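# Hang the power strip on two screws by keyholes

## Task

Put the power strip's keyhole slots over the two screws so that it stays up by itself and sits level, with the narrow part of each keyhole slot pointing upward.

## Robot and tools

Robot: two arms, left_arm and right_arm, each with a two-finger parallel gripper and a wrist camera. In the scene frame the origin is at table-top height, midway between the nominal arm bases. +z is up, +x points out over the table, and left_arm is on the +y side. Actual bases: left_arm at (-0.051, +0.349, 0) m, right_arm at (-0.026, -0.326, 0) m, each turned slightly about z. The gripper's fingers point along its +z axis and close along its y axis. end_effector_position marks the spot between the finger pads, about 1 cm short of the tips.

Frames: the hand positions, quaternions (wxyz), velocities and targets that come back for an arm are in that arm's own base frame. Fixed cameras and the table use the scene frame. Motion offsets are taken along the axes of that arm's current Hand target.

Row format, shared by execute_actions and move: every row has 14 numbers, each in [-1, 1]. First come left_arm's dx, dy, dz, rx, ry, rz and opening, then the same seven for right_arm. Both arms must be filled in even if only one moves. dx..rz are an offset, not a pose. They are measured from the Hand target the arm had when the action or move began, and they are scaled so that 1.0 equals 0.6 m for translation or 180 degrees for rotation. rx, ry, rz form a single rotation vector. Sending the same offset twice moves the arm twice. All six zeros re-commands the present Hand target. The opening is absolute: +1 is fully open (0.094 m) and -1 is closed. A 0 in the opening slot is a real command, so to leave a gripper as it is, repeat its current opening.

execute_actions(actions, cameras): actions is a list of actions. Each action is up to 15 rows, one row per 1/30 s step, and the last row is held until all 15 steps have run. Every row in an action counts from the start pose of that action. Images come back only when actions is empty or cameras names some. cameras takes names, ["all"] or [].

move(target, speed, blend, opening_speed, grip_force, blocking, cameras): moves each gripper in a straight line to the offset target. target is either one 14-number row or a list of up to 15 rows, and every row in the list counts from the same starting Hand targets. speed is in m/s, 0.002 to 2.9, default 0.25, with rotation capped at twice that in rad/s. Give one value or one per target. blend is in metres and rounds off corners between list targets; 0 means stop at each one. opening_speed is the rate on the -1..1 scale per second, at least 0.2. Use it for slow closing on fragile parts. grip_force is in newtons per pad, 10 to 50, one value or one per arm. It stays in effect once set, and closing is slower at lower values. blocking=false returns after about 0.5 s while the move keeps going. Moves do not avoid obstacles or the other arm. A faster move lags more, hits harder, and pushes harder the farther the target lies past a contact. Do not path a gripper close to its own base; go around it. The result carries a 'move:' line giving the outcome: done (within 10 mm and 2 degrees), off_target, moving, held or fault, plus limits such as paced (pose clipped) or held (steps withheld).

wait(seconds 0 to 10, cameras) lets time pass with commands held. stop(cameras) brakes a running move. zoom_image(camera, region [x0,y0,x1,y1] in pixels, at most 504 by 504) enlarges part of the latest image. Cameras are cam_head_left, cam_head_right, cam_high, cam_low, cam_left_wrist and cam_right_wrist, all 896x504. read_manual(section "licences") returns only licence text. finished_scene(scene = current scene number) closes the scene for good, and the strip must already hang unaided when it is called.

Controller behaviour: each step, the commanded orientation is limited to 40 degrees from the measured one. Friction and weight can leave the gripper a few cm off its target, and that alone does not mean contact. Hand target in the result is the last command after clipping, and the next offsets start from it. If the gripper stops short, send the remaining distance as an offset. To release a push against something, command the target back past the gripper. An arm that is blocked keeps pressing until told to move away.

Result lines: Hand target; end_effector_position and quat; grip_measured, the real opening on the -1..1 scale, which reads slightly wide when empty and a little narrower than the part when squeezing; grip_effort_nm, the gripper motor effort, negative when closing, which does not go to zero at rest; joint torques; Joint velocities ('within noise' means the arm is at rest); Tool commands. MOTOR HOT appears at 75 °C. An OVER-TEMPERATURE FAULT at 90 °C folds that arm away for the rest of the scene. Long holding of loads, stretched poses and pushing at unreachable targets all heat the motors.

Things to avoid: dropping the strip or letting it fall off the table; letting go of it while it is still moving; fast impacts on the screws, wall or table; the arms pressing into each other or one gripper closing on the other's fingers; the wrist camera cable touching anything. An outside nudge can occasionally shift loose objects. Camera calibrations are approximate, off by a few mm or degrees.

Each tool is called after ">>>" as name(argument=value, ...) on one line, values as JSON.

## Session

>>> execute_actions(actions=[])

Scene clock: 0.00 s.
left_arm: end_effector_position=(+0.4437, +0.1242, +0.2851) grip_measured=+1.000 grip_effort_nm=n/a end_effector_quat_wxyz=(+0.730, -0.247, +0.633, -0.081) | right_arm: end_effector_position=(+0.4397, -0.0537, +0.2477) grip_measured=+1.000 grip_effort_nm=n/a end_effector_quat_wxyz=(+0.737, +0.060, +0.668, +0.084)
Joint positions: left_arm=[0.277 1.442 0.73 0.791 0.015 -0.483 0.094] | right_arm=[-0.223 1.5 0.575 1.029 -0.245 0.229 0.094]
Joint velocities: within noise
Joint torques (N m): no reading
Heat: left arm: 28 °C; right arm: 31 °C.
Hand target: left_arm +0.4436, +0.1241, +0.2880; +0.731, -0.246, +0.632, -0.080 | right_arm +0.4396, -0.0537, +0.2564; +0.744, +0.057, +0.660, +0.082
Tool commands: left_gripper/opening=+1.0 right_gripper/opening=+1.0

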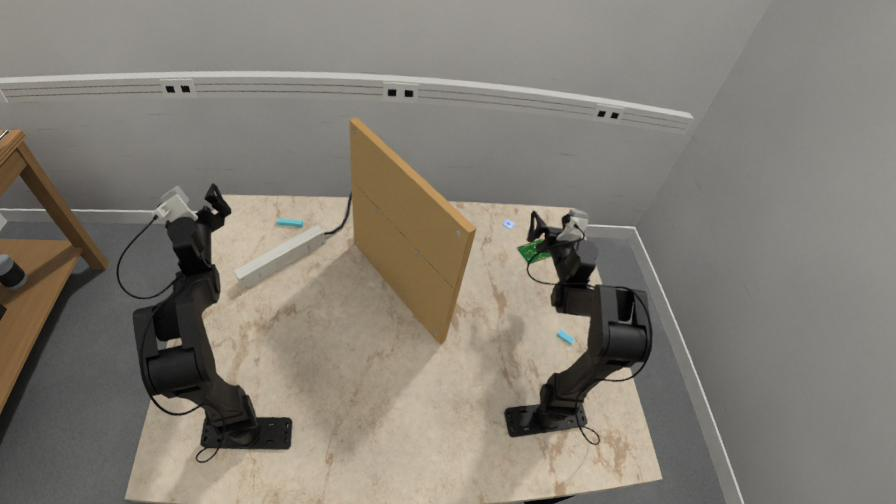

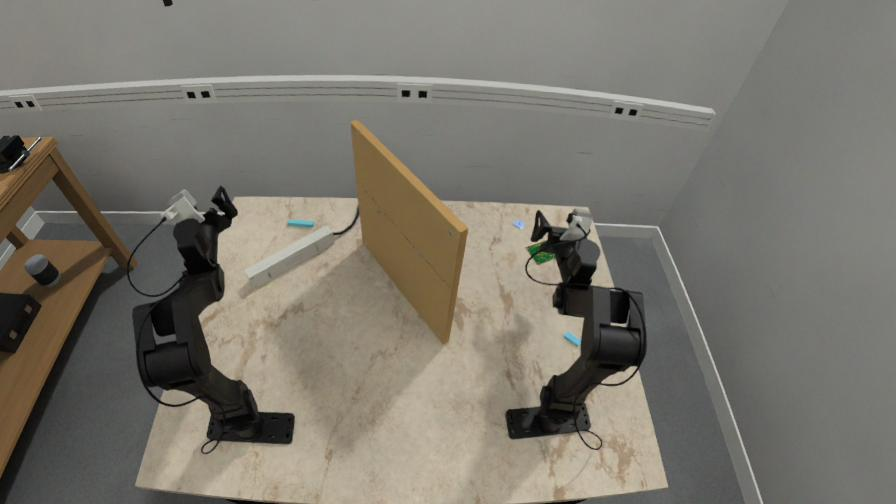

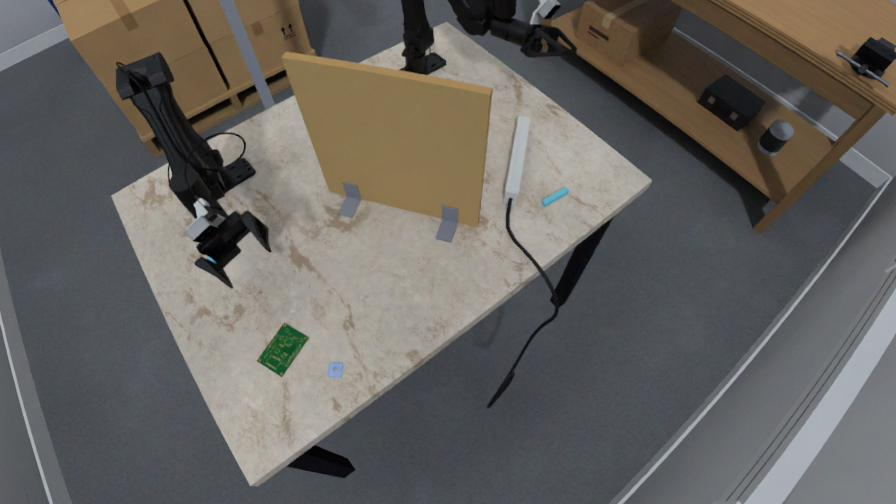

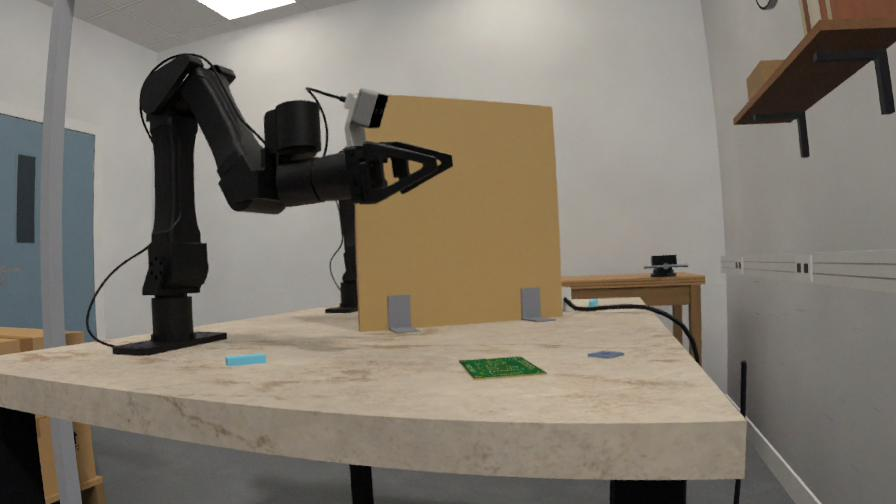

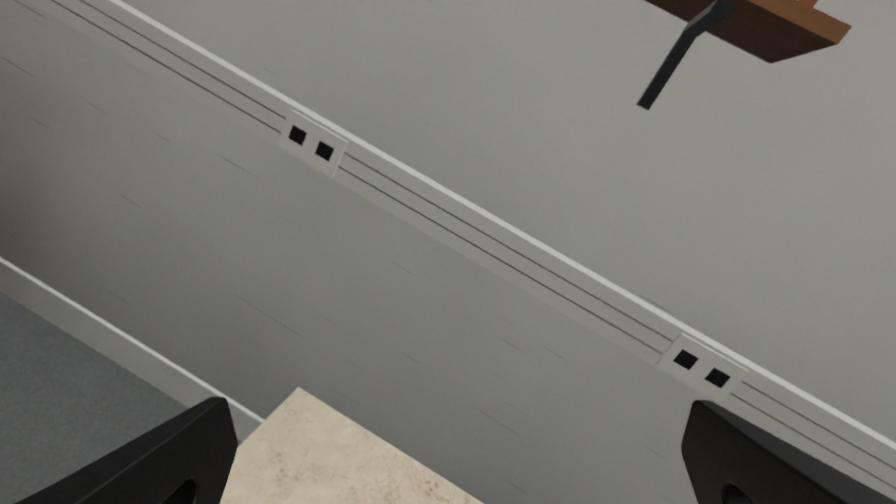

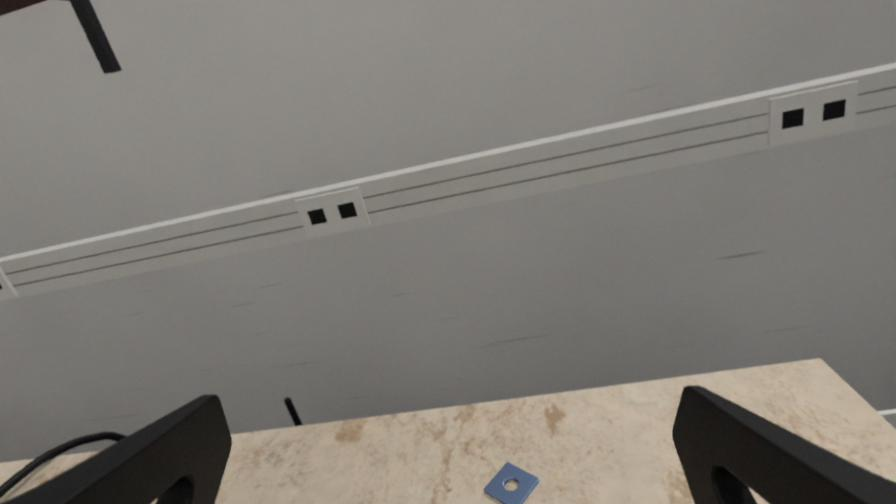

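>>> zoom_image(camera="cam_head_left", region=[220, 110, 480, 350])

>>> zoom_image(camera="cam_high", region=[460, 90, 620, 250])

>>> zoom_image(camera="cam_head_right", region=[220, 110, 480, 350])

Scaled by 1.938 from the camera's 896x504 image, which has a finer 1280x720 frame.

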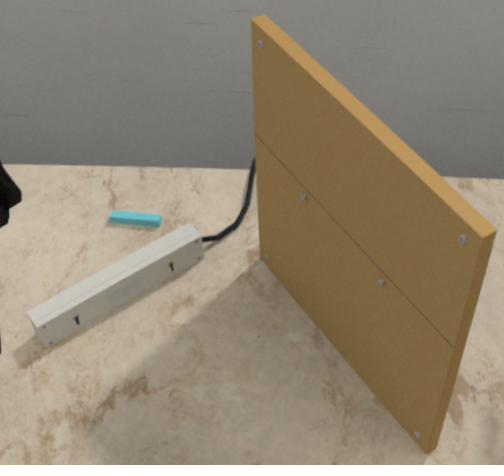

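Scaled by 3.150 from the camera's 896x504 image, which has a finer 1280x720 frame.

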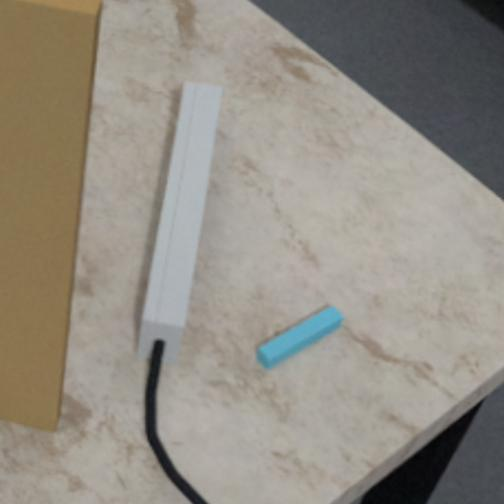

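Scaled by 1.938 from the camera's 896x504 image, which has a finer 1280x720 frame.

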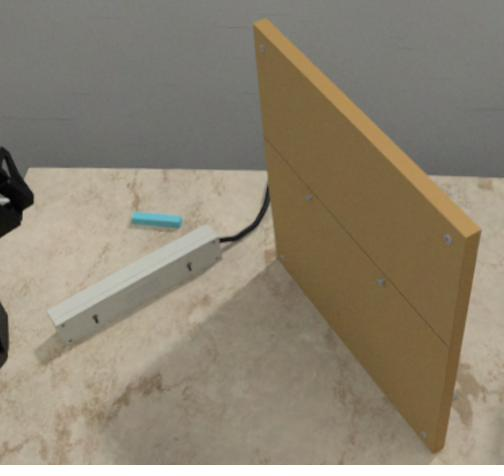

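>>> move(target=[0.152,-0.148,-0.0075,0.192,0.542,0.388,1,0,0,0,0,0,0,1], cameras=["cam_left_wrist","cam_head_left","cam_high"], speed=0.4)

Scene clock: 40.97 s.
left_arm: end_effector_position=(+0.4730, +0.0092, +0.2501) grip_measured=+1.000 grip_effort_nm=0.00 end_effector_quat_wxyz=(+0.178, +0.421, +0.885, +0.087) | right_arm: end_effector_position=(+0.4397, -0.0537, +0.2477) grip_measured=+1.000 grip_effort_nm=-0.01 end_effector_quat_wxyz=(+0.737, +0.060, +0.668, +0.084)
Joint positions: left_arm=[0.019 2.171 2.541 -1.541 0.003 0.907 0.094] | right_arm=[-0.223 1.5 0.575 1.029 -0.245 0.229 0.094]
Joint torques (N m): left_arm=[-0.55 -9.02 7.99 0.76 -0.04 0.03] | right_arm=[0.05 -6.68 7.92 2.07 0 -0.01]
Heat: left arm: 35 °C; right arm: 33 °C.
Hand target: left_arm +0.4736, +0.0070, +0.2477; +0.000, +0.434, +0.901, +0.000 | right_arm +0.4396, -0.0537, +0.2564; +0.744, +0.057, +0.660, +0.082
Off the commanded pose: left_arm 0.003 m, 23 deg | right_arm 0.009 m, 1 deg.
joint sent to its limit (left arm) — joint 4 (wrist pitch), lower limit. The joint targets are off in orientation, not in position.
move: off_target (left_arm)
camera_calibration:
cam_left_wrist: T_world_to_cam=[[-0.697872, -0.635286, -0.330735, 0.418779], [-0.705423, 0.689563, 0.163956, 0.324094], [0.123904, 0.347728, -0.929372, 0.257747], [0, 0, 0, 1]] pos_world=[0.488942, -0.0470643, 0.324911]
Images, in order (width x height): cam_head_left 896x504, cam_high 896x504, cam_left_wrist 896x504.

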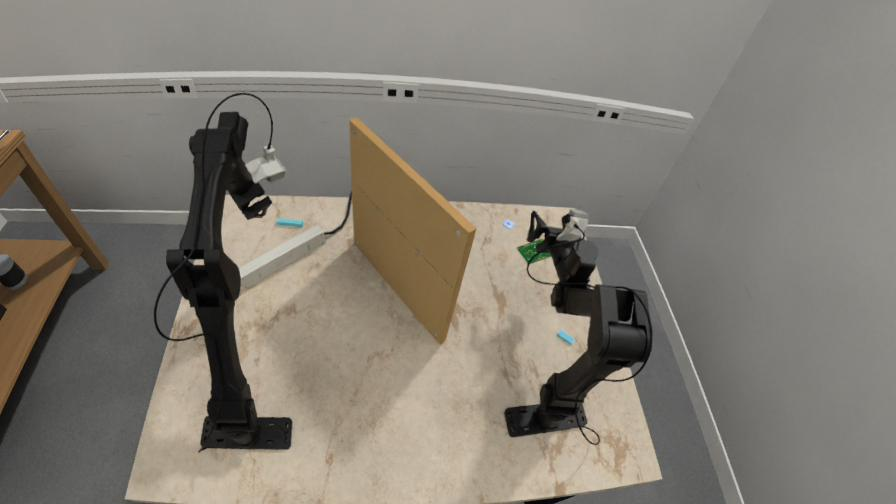

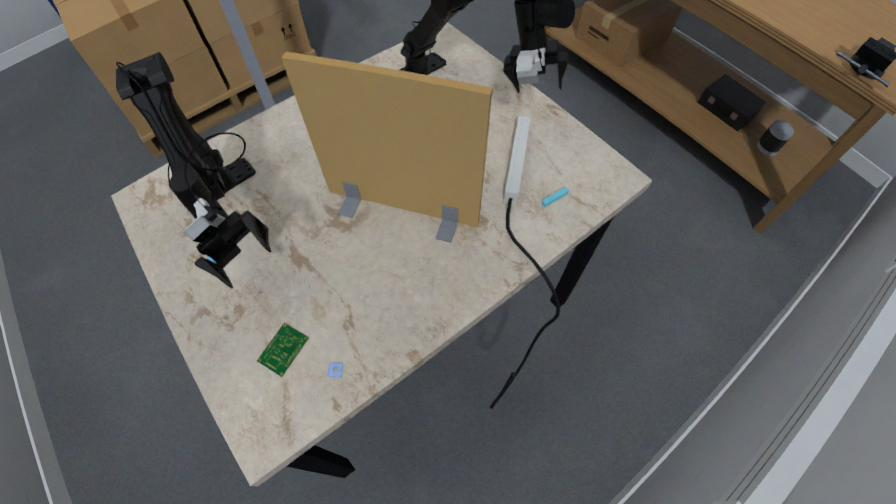

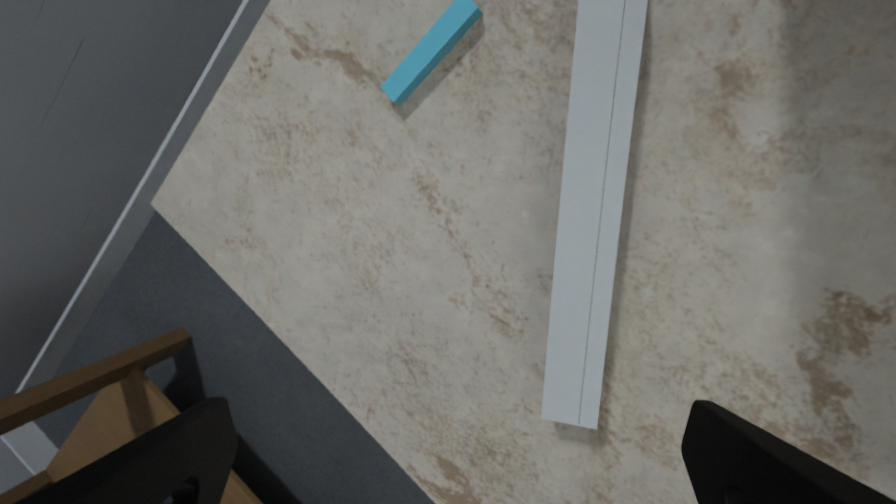

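>>> zoom_image(camera="cam_head_left", region=[230, 220, 340, 300])

>>> zoom_image(camera="cam_left_wrist", region=[500, 0, 700, 450])

Scaled by 4.582 from the camera's 896x504 image, which has a finer 1280x720 frame.

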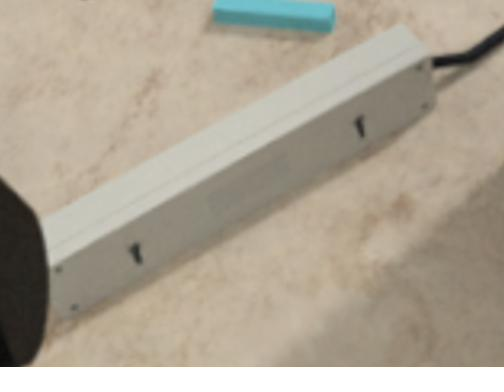

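Scaled by 1.120 from the camera's 896x504 image, which has a finer 1280x720 frame.

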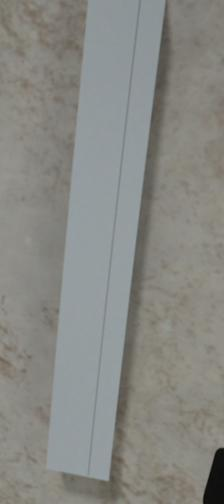

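>>> move(target=[-0.0435,-0.0232,0.213,0,0,-0.005,1,0,0,0,0,0,0,1], cameras=["cam_left_wrist","cam_head_left","cam_high"])

Scene clock: 55.67 s.
left_arm: end_effector_position=(+0.4832, -0.0192, +0.1260) grip_measured=+1.000 grip_effort_nm=0.00 end_effector_quat_wxyz=(+0.050, +0.427, +0.902, +0.024) | right_arm: end_effector_position=(+0.4397, -0.0537, +0.2477) grip_measured=+1.000 grip_effort_nm=-0.01 end_effector_quat_wxyz=(+0.737, +0.060, +0.668, +0.084)
Joint positions: left_arm=[-0.044 2.413 2.497 -1.544 -0.006 0.841 0.094] | right_arm=[-0.223 1.5 0.575 1.029 -0.245 0.229 0.094]
Joint torques (N m): left_arm=[-0.49 -11.59 5.93 0.22 0.03 -0.05] | right_arm=[-0.03 -6.69 7.99 2.07 0.01 -0.04]
Heat: left arm: 33 °C; right arm: 33 °C.
Hand target: left_arm +0.4790, -0.0220, +0.1199; +0.000, +0.427, +0.904, +0.000 | right_arm +0.4396, -0.0537, +0.2564; +0.744, +0.057, +0.660, +0.082
Off the commanded pose: left_arm 0.008 m, 6 deg | right_arm 0.009 m, 1 deg.
joint sent to its limit (left arm) — joint 4 (wrist pitch), lower limit. The joint targets are off in orientation, not in position.
move: off_target (left_arm)
camera_calibration:
cam_left_wrist: T_world_to_cam=[[-0.76001, -0.639335, -0.116767, 0.369768], [-0.633142, 0.687803, 0.355046, 0.312192], [-0.146681, 0.343769, -0.927528, 0.281483], [0, 0, 0, 1]] pos_world=[0.519977, -0.0750858, 0.193418]
Images, in order (width x height): cam_head_left 896x504, cam_high 896x504, cam_left_wrist 896x504.

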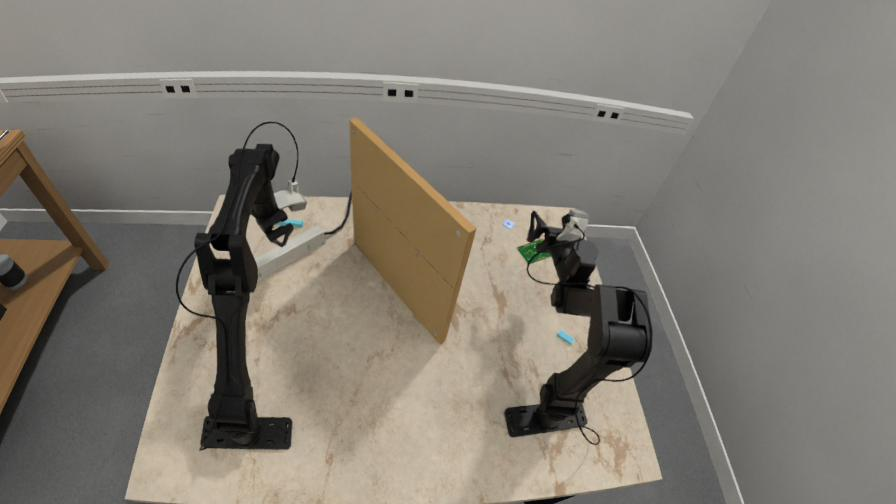

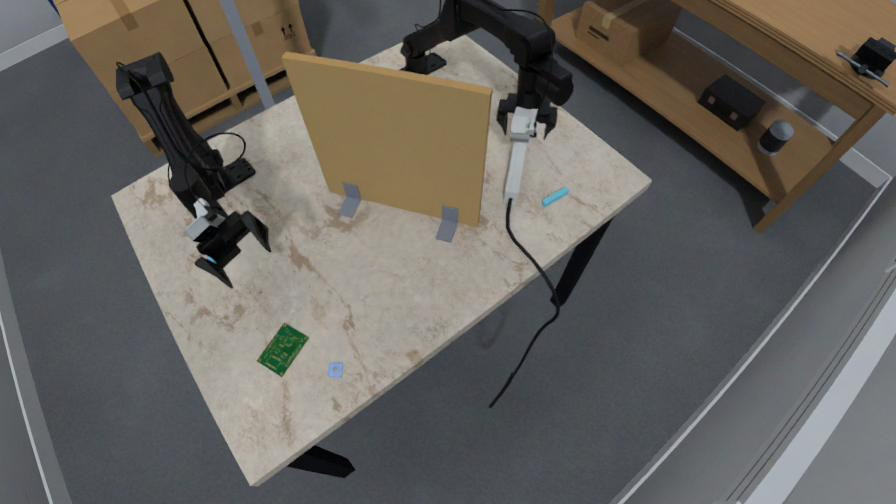

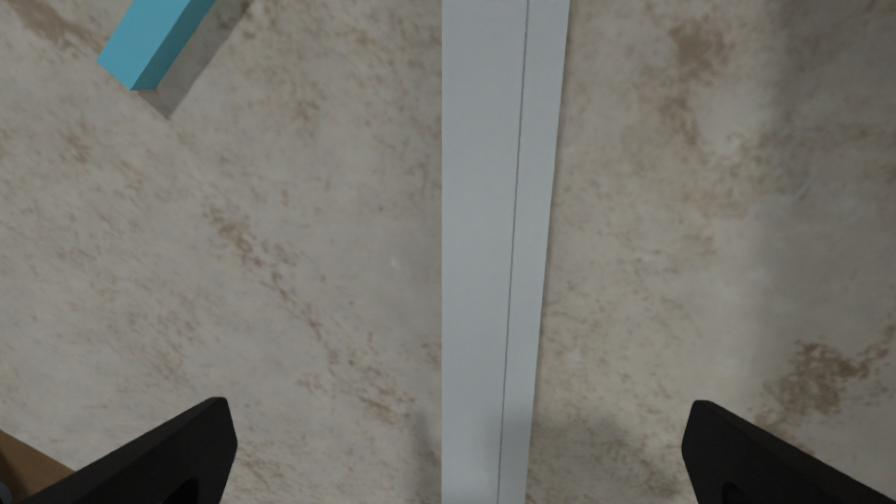

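>>> move(target=[0,-0.013,0.15,0,0,0,1,0,0,0,0,0,0,1], cameras=["cam_left_wrist","cam_low"], speed=0.15)

Scene clock: 68.20 s.
left_arm: end_effector_position=(+0.4740, -0.0228, +0.0399) grip_measured=+1.000 grip_effort_nm=0.00 end_effector_quat_wxyz=(+0.006, +0.426, +0.905, +0.006) | right_arm: end_effector_position=(+0.4397, -0.0537, +0.2477) grip_measured=+1.000 grip_effort_nm=-0.01 end_effector_quat_wxyz=(+0.737, +0.060, +0.668, +0.084)
Joint positions: left_arm=[-0.052 2.423 2.175 -1.308 -0.006 0.828 0.094] | right_arm=[-0.223 1.5 0.575 1.029 -0.245 0.229 0.094]
Joint torques (N m): left_arm=[-0.68 -11.3 5.86 0.27 0.03 -0.05] | right_arm=[-0.02 -6.65 7.97 2.06 0.02 -0.03]
Heat: left arm: 33 °C; right arm: 34 °C.
Hand target: left_arm +0.4730, -0.0270, +0.0299; +0.000, +0.427, +0.904, +0.000 | right_arm +0.4396, -0.0537, +0.2564; +0.744, +0.057, +0.660, +0.082
Off the commanded pose: left_arm 0.011 m, 1 deg | right_arm 0.009 m, 1 deg.
move: off_target (left_arm)
camera_calibration:
cam_left_wrist: T_world_to_cam=[[-0.765419, -0.641906, -0.0457125, 0.350067], [-0.598506, 0.683964, 0.417114, 0.320473], [-0.236482, 0.346626, -0.907704, 0.24322], [0, 0, 0, 1]] pos_world=[0.517271, -0.0787885, 0.1031]
Images, in order (width x height): cam_low 896x504, cam_left_wrist 896x504.

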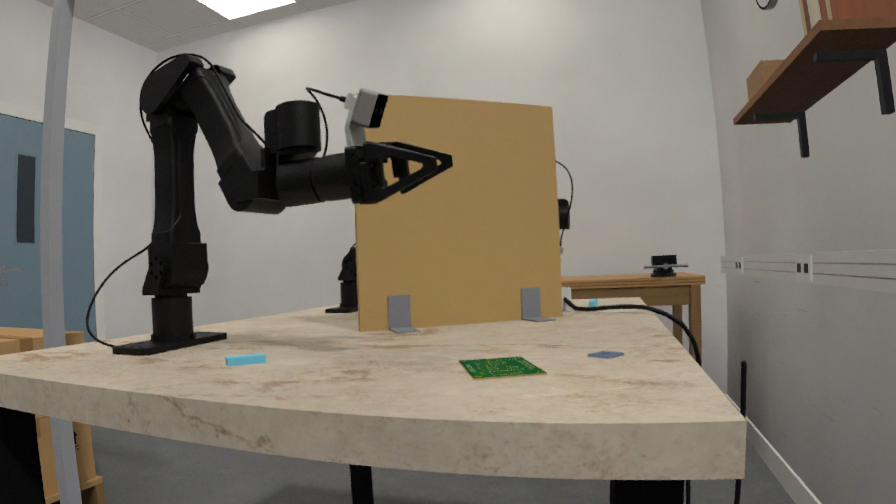

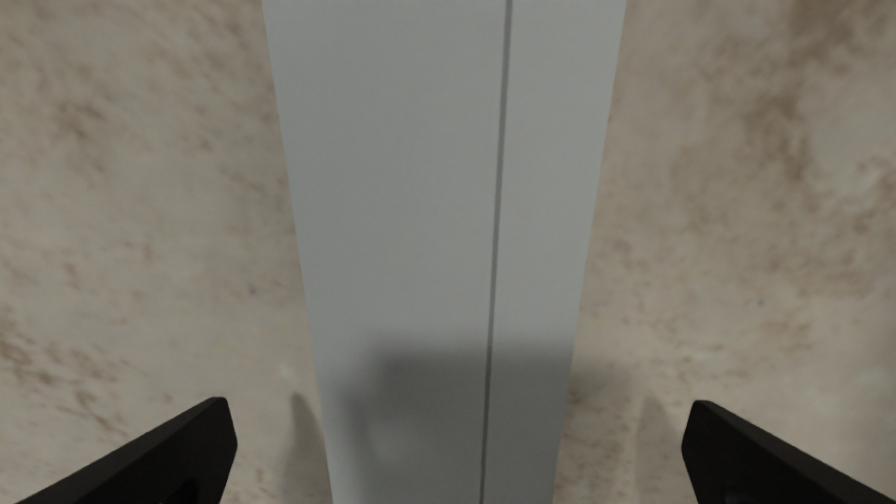

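>>> move(target=[0,0,0,0,0,0,-0.8,0,0,0,0,0,0,1], opening_speed=0.7)

>>> move(target=[0,0,-0.085,0,0,0,-0.8,0,0,0,0,0,0,1], speed=0.12, cameras=["all"])

Scene clock: 73.43 s.
left_arm: end_effector_position=(+0.4759, -0.0228, +0.0399) grip_measured=-0.305 grip_effort_nm=-1.03 end_effector_quat_wxyz=(+0.009, +0.426, +0.905, +0.007) | right_arm: end_effector_position=(+0.4397, -0.0537, +0.2477) grip_measured=+1.000 grip_effort_nm=-0.01 end_effector_quat_wxyz=(+0.737, +0.060, +0.668, +0.084)
Joint positions: left_arm=[-0.052 2.423 2.175 -1.3 -0.006 0.828 0.033] | right_arm=[-0.223 1.5 0.575 1.029 -0.245 0.229 0.094]
Joint torques (N m): left_arm=[-0.72 -11.29 5.87 0.2 0.04 -0.05] | right_arm=[-0.05 -6.68 7.91 2.08 0 -0.01]
Heat: left arm: 34 °C; right arm: 34 °C.
Hand target: left_arm +0.4730, -0.0270, +0.0299; +0.000, +0.427, +0.904, +0.000 | right_arm +0.4396, -0.0537, +0.2564; +0.744, +0.057, +0.660, +0.082
Off the commanded pose: left_arm 0.011 m, 1 deg | right_arm 0.009 m, 1 deg.
move: off_target (left_arm)

Scene clock: 74.53 s.
left_arm: end_effector_position=(+0.4767, -0.0229, +0.0764) grip_measured=-0.305 grip_effort_nm=-1.03 end_effector_quat_wxyz=(+0.006, +0.422, +0.907, +0.006) | right_arm: end_effector_position=(+0.4397, -0.0537, +0.2477) grip_measured=+1.000 grip_effort_nm=-0.01 end_effector_quat_wxyz=(+0.737, +0.060, +0.668, +0.084)
Joint positions: left_arm=[-0.052 2.458 2.383 -1.48 -0.006 0.818 0.033] | right_arm=[-0.223 1.5 0.575 1.029 -0.245 0.229 0.094]
Joint torques (N m): left_arm=[-0.72 -12.26 9.06 -0.21 0.03 0.05] | right_arm=[-0.02 -6.69 8.02 2.08 -0.01 -0.01]
Heat: left arm: 34 °C; right arm: 34 °C.
Hand target: left_arm +0.4729, -0.0270, +0.0809; +0.000, +0.427, +0.904, +0.000 | right_arm +0.4396, -0.0537, +0.2564; +0.744, +0.057, +0.660, +0.082
Off the commanded pose: left_arm 0.007 m, 1 deg | right_arm 0.009 m, 1 deg.
move: done
camera_calibration:
cam_left_wrist: T_world_to_cam=[[-0.758698, -0.649764, -0.0467287, 0.350536], [-0.606164, 0.677872, 0.415998, 0.310557], [-0.238624, 0.343942, -0.908164, 0.278151], [0, 0, 0, 1]] pos_world=[0.520573, -0.0784202, 0.139796]

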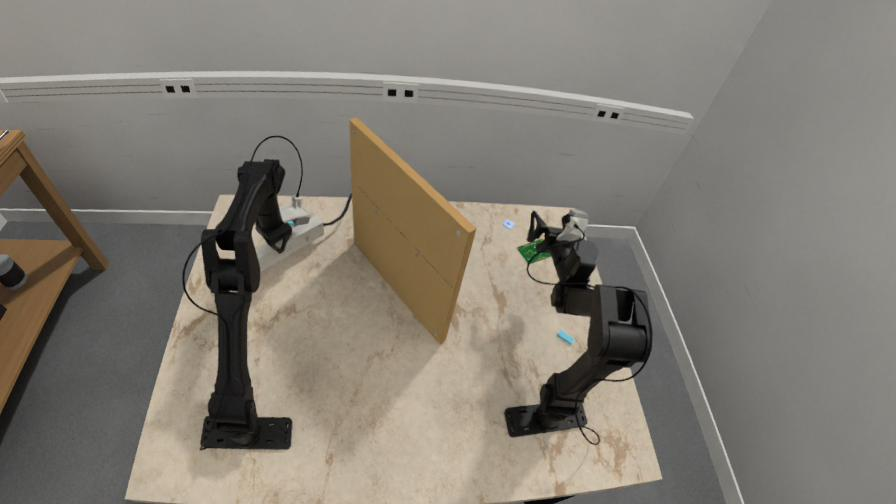

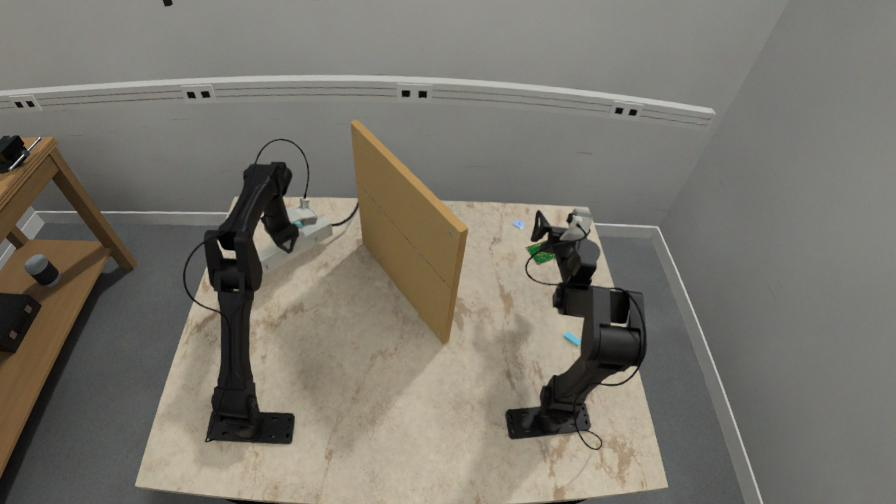

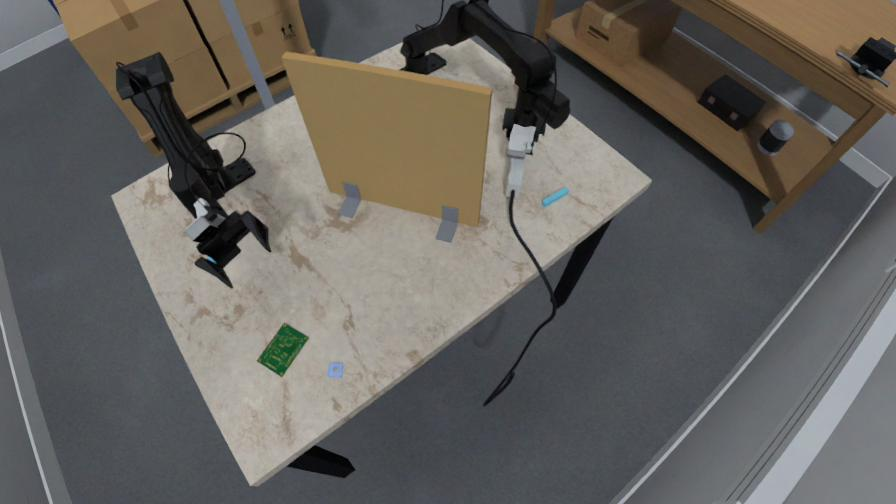

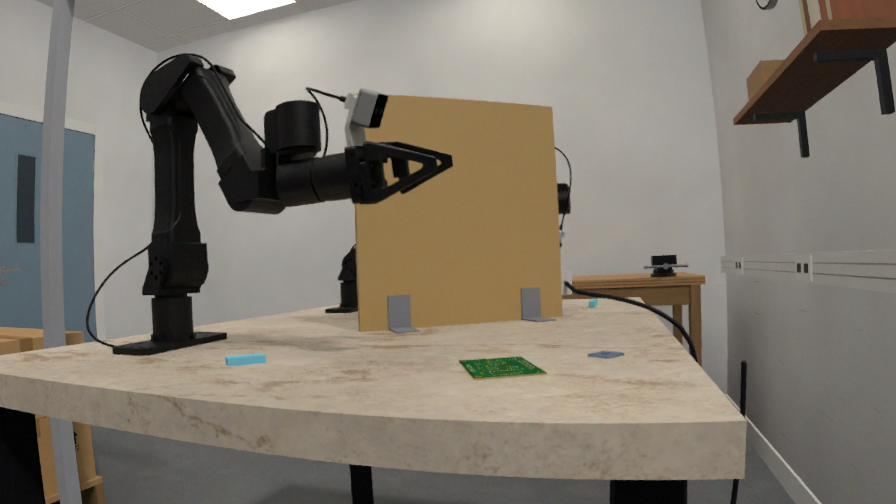

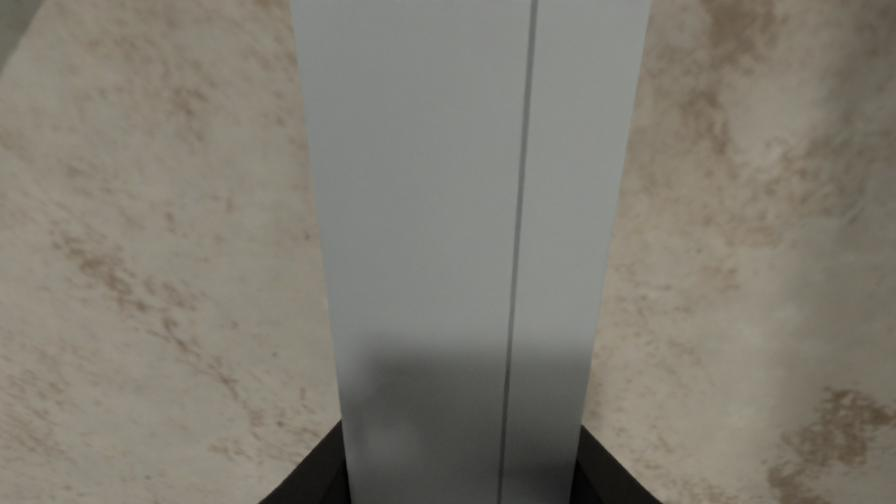

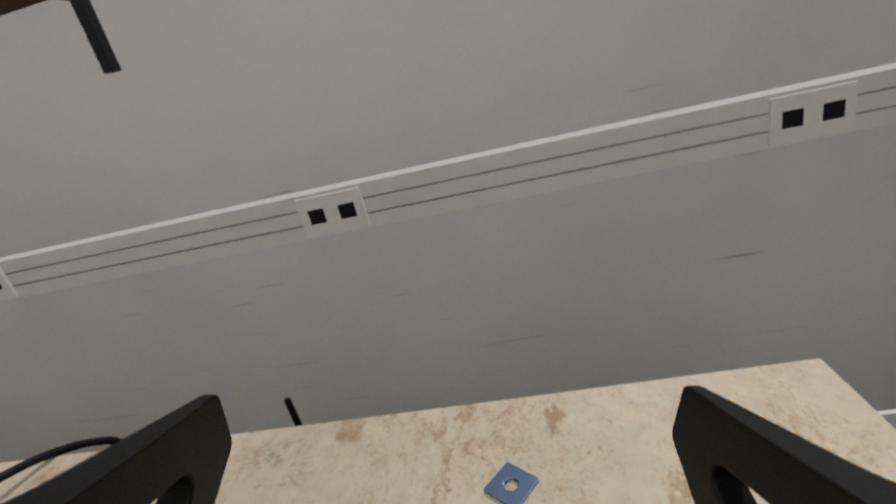

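>>> move(target=[0.057,-0.05,-0.1,-0.361,0,0,-0.8,0,0,0,0,0,0,1], speed=0.25, cameras=["cam_high","cam_head_left","cam_left_wrist"])

Scene clock: 85.70 s.
left_arm: end_effector_position=(+0.4219, -0.0203, +0.1150) grip_measured=-0.305 grip_effort_nm=-1.03 end_effector_quat_wxyz=(+0.190, +0.398, +0.766, +0.468) | right_arm: end_effector_position=(+0.4397, -0.0537, +0.2477) grip_measured=+1.000 grip_effort_nm=-0.01 end_effector_quat_wxyz=(+0.737, +0.060, +0.668, +0.084)
Joint positions: left_arm=[-0.388 1.726 0.983 -0.143 -0.886 0.906 0.033] | right_arm=[-0.223 1.5 0.575 1.029 -0.245 0.229 0.094]
Joint torques (N m): left_arm=[-0.38 -10.93 6.72 1.85 -0.76 -0.12] | right_arm=[-0.01 -6.71 7.95 2.07 0.04 -0.04]
Heat: left arm: 36 °C; right arm: 34 °C.
Hand target: left_arm +0.4280, -0.0197, +0.1409; +0.230, +0.360, +0.763, +0.486 | right_arm +0.4396, -0.0537, +0.2564; +0.744, +0.057, +0.660, +0.082
Off the commanded pose: left_arm 0.027 m, 7 deg | right_arm 0.009 m, 1 deg.
move: off_target (left_arm)
camera_calibration:
cam_left_wrist: T_world_to_cam=[[-0.406941, -0.233664, -0.883063, 0.268538], [-0.842636, 0.469245, 0.264146, 0.372454], [0.352651, 0.851593, -0.387849, 0.00016212], [0, 0, 0, 1]] pos_world=[0.423065, -0.112162, 0.138817]
Images, in order (width x height): cam_head_left 896x504, cam_high 896x504, cam_left_wrist 896x504.

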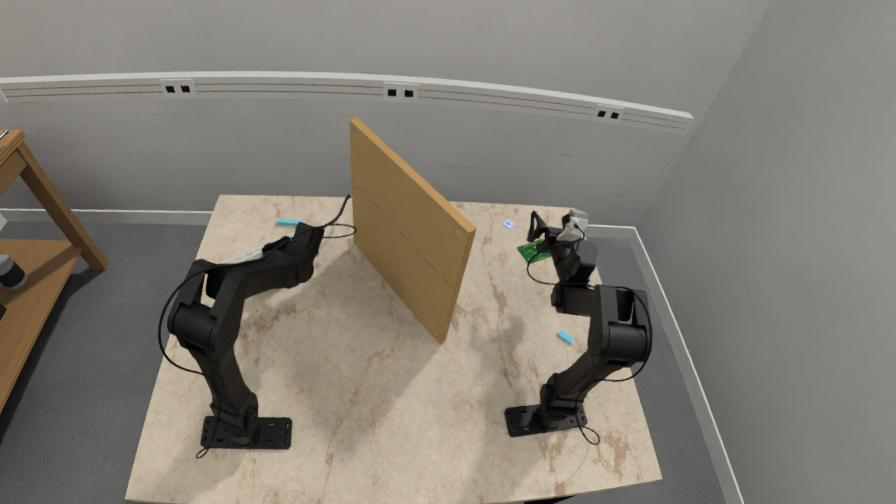

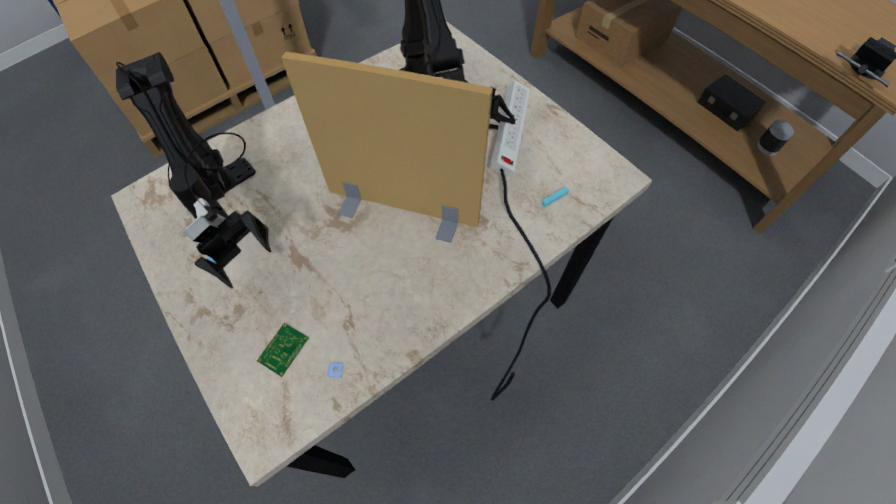

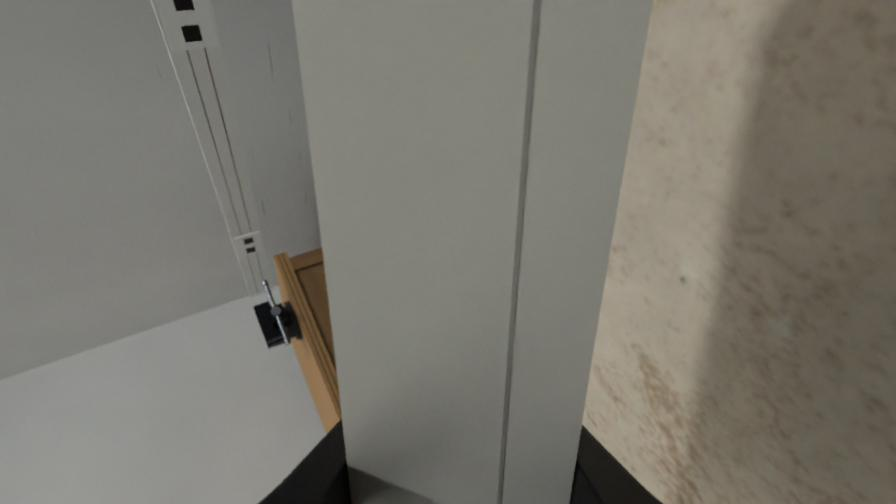

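>>> move(target=[0,-0.091,0.042,-0.025,-0.0128,-0.0227,-0.8,0,0,0,0,0,0,1], speed=0.12, cameras=["cam_high","cam_low","cam_head_right"])

>>> zoom_image(camera="cam_head_right", region=[210, 190, 370, 310])

>>> zoom_image(camera="cam_high", region=[440, 60, 600, 220])

Scene clock: 97.07 s.
left_arm: end_effector_position=(+0.4233, -0.0198, +0.0698) grip_measured=-0.305 grip_effort_nm=-1.02 end_effector_quat_wxyz=(+0.251, +0.363, +0.754, +0.487) | right_arm: end_effector_position=(+0.4397, -0.0537, +0.2477) grip_measured=+1.000 grip_effort_nm=-0.01 end_effector_quat_wxyz=(+0.737, +0.060, +0.668, +0.084)
Joint positions: left_arm=[-0.392 1.841 0.776 0.355 -0.91 0.947 0.033] | right_arm=[-0.223 1.5 0.575 1.029 -0.245 0.229 0.094]
Joint torques (N m): left_arm=[-0.59 -7.49 5.59 2.14 -0.67 -0.11] | right_arm=[-0.02 -6.71 7.91 2.05 -0.01 0]
Heat: left arm: 34 °C; right arm: 34 °C.
Hand target: left_arm +0.4279, -0.0198, +0.0807; +0.276, +0.333, +0.751, +0.499 | right_arm +0.4396, -0.0537, +0.2564; +0.744, +0.057, +0.660, +0.082
Off the commanded pose: left_arm 0.012 m, 5 deg | right_arm 0.009 m, 1 deg.
move: off_target (left_arm)
Images, in order (width x height): cam_head_right 896x504, cam_high 896x504, cam_low 896x504.

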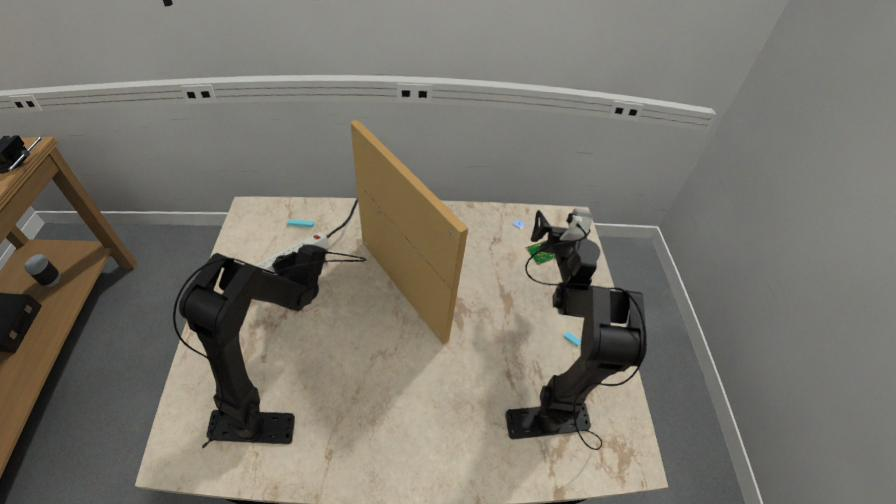

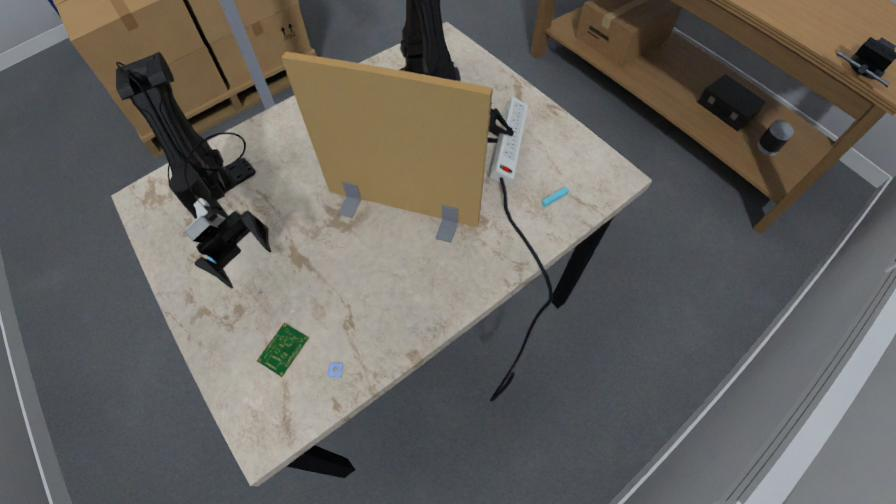

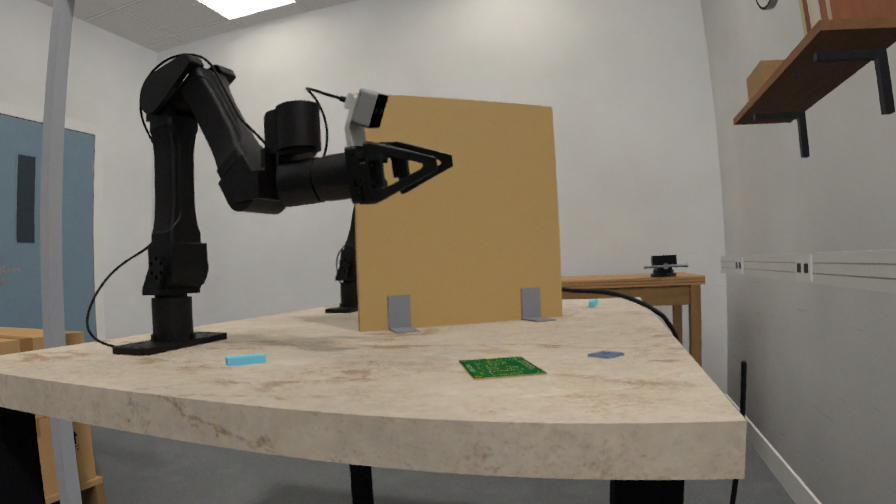

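Scaled by 3.150 from the camera's 896x504 image, which has a finer 1280x720 frame.

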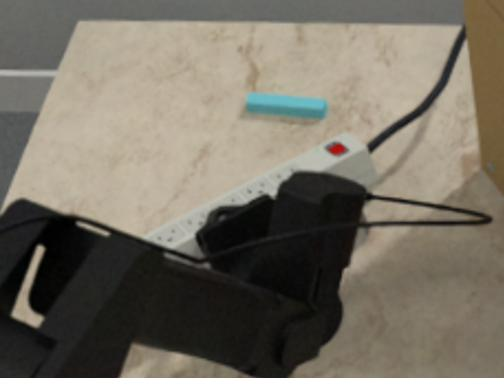

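Scaled by 3.150 from the camera's 896x504 image, which has a finer 1280x720 frame.

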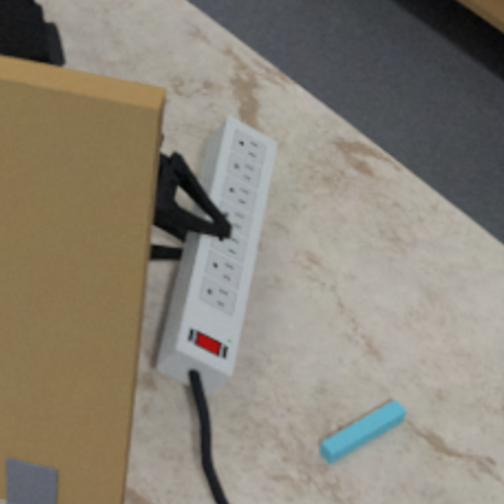

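>>> move(target=[0.005,-0.056,0.021,0,0,0,-0.8,0,0,0,0,0,0,1], speed=0.08, cameras=["cam_high","cam_left_wrist"])

>>> zoom_image(camera="cam_high", region=[440, 60, 600, 220])

Scene clock: 103.57 s.
left_arm: end_effector_position=(+0.4246, -0.0198, +0.0364) grip_measured=-0.305 grip_effort_nm=-1.03 end_effector_quat_wxyz=(+0.256, +0.357, +0.754, +0.488) | right_arm: end_effector_position=(+0.4397, -0.0537, +0.2477) grip_measured=+1.000 grip_effort_nm=-0.01 end_effector_quat_wxyz=(+0.737, +0.060, +0.668, +0.084)
Joint positions: left_arm=[-0.392 1.967 0.743 0.527 -0.914 0.944 0.033] | right_arm=[-0.223 1.5 0.575 1.029 -0.245 0.229 0.094]
Joint torques (N m): left_arm=[-0.57 -7.68 4.83 2.05 -0.62 -0.08] | right_arm=[0.03 -6.74 7.82 2.03 0 -0.03]
Heat: left arm: 35 °C; right arm: 34 °C.
Hand target: left_arm +0.4279, -0.0197, +0.0448; +0.276, +0.333, +0.751, +0.499 | right_arm +0.4396, -0.0537, +0.2564; +0.744, +0.057, +0.660, +0.082
Off the commanded pose: left_arm 0.009 m, 4 deg | right_arm 0.009 m, 1 deg.
move: off_target (left_arm)
camera_calibration:
cam_left_wrist: T_world_to_cam=[[-0.260704, -0.25691, -0.930608, 0.139603], [-0.872427, 0.475468, 0.113144, 0.413561], [0.413406, 0.841384, -0.348091, -0.0591084], [0, 0, 0, 1]] pos_world=[0.421632, -0.111037, 0.0625484]
Images, in order (width x height): cam_high 896x504, cam_left_wrist 896x504.

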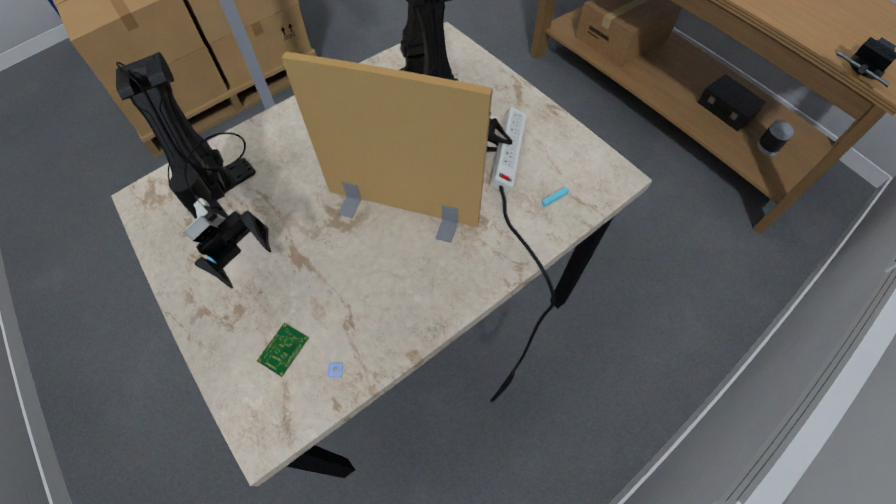

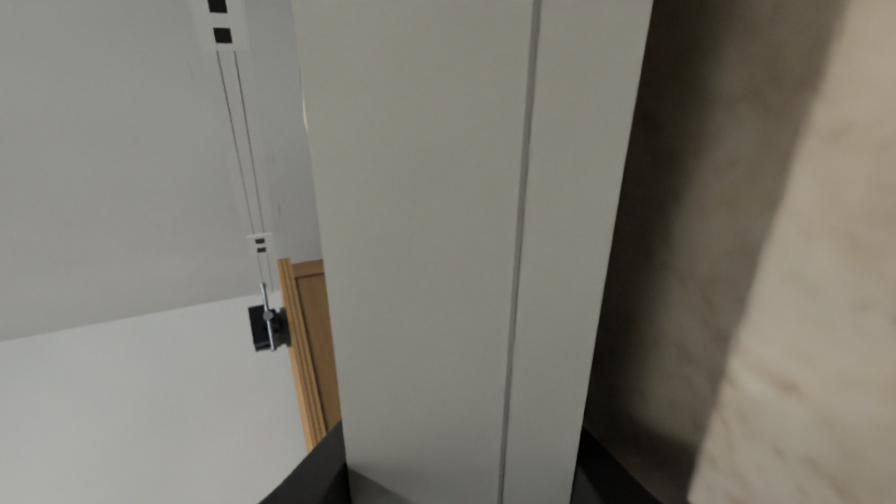

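Scaled by 3.150 from the camera's 896x504 image, which has a finer 1280x720 frame.

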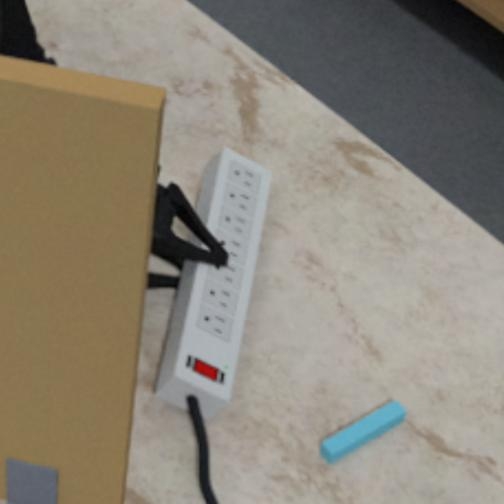

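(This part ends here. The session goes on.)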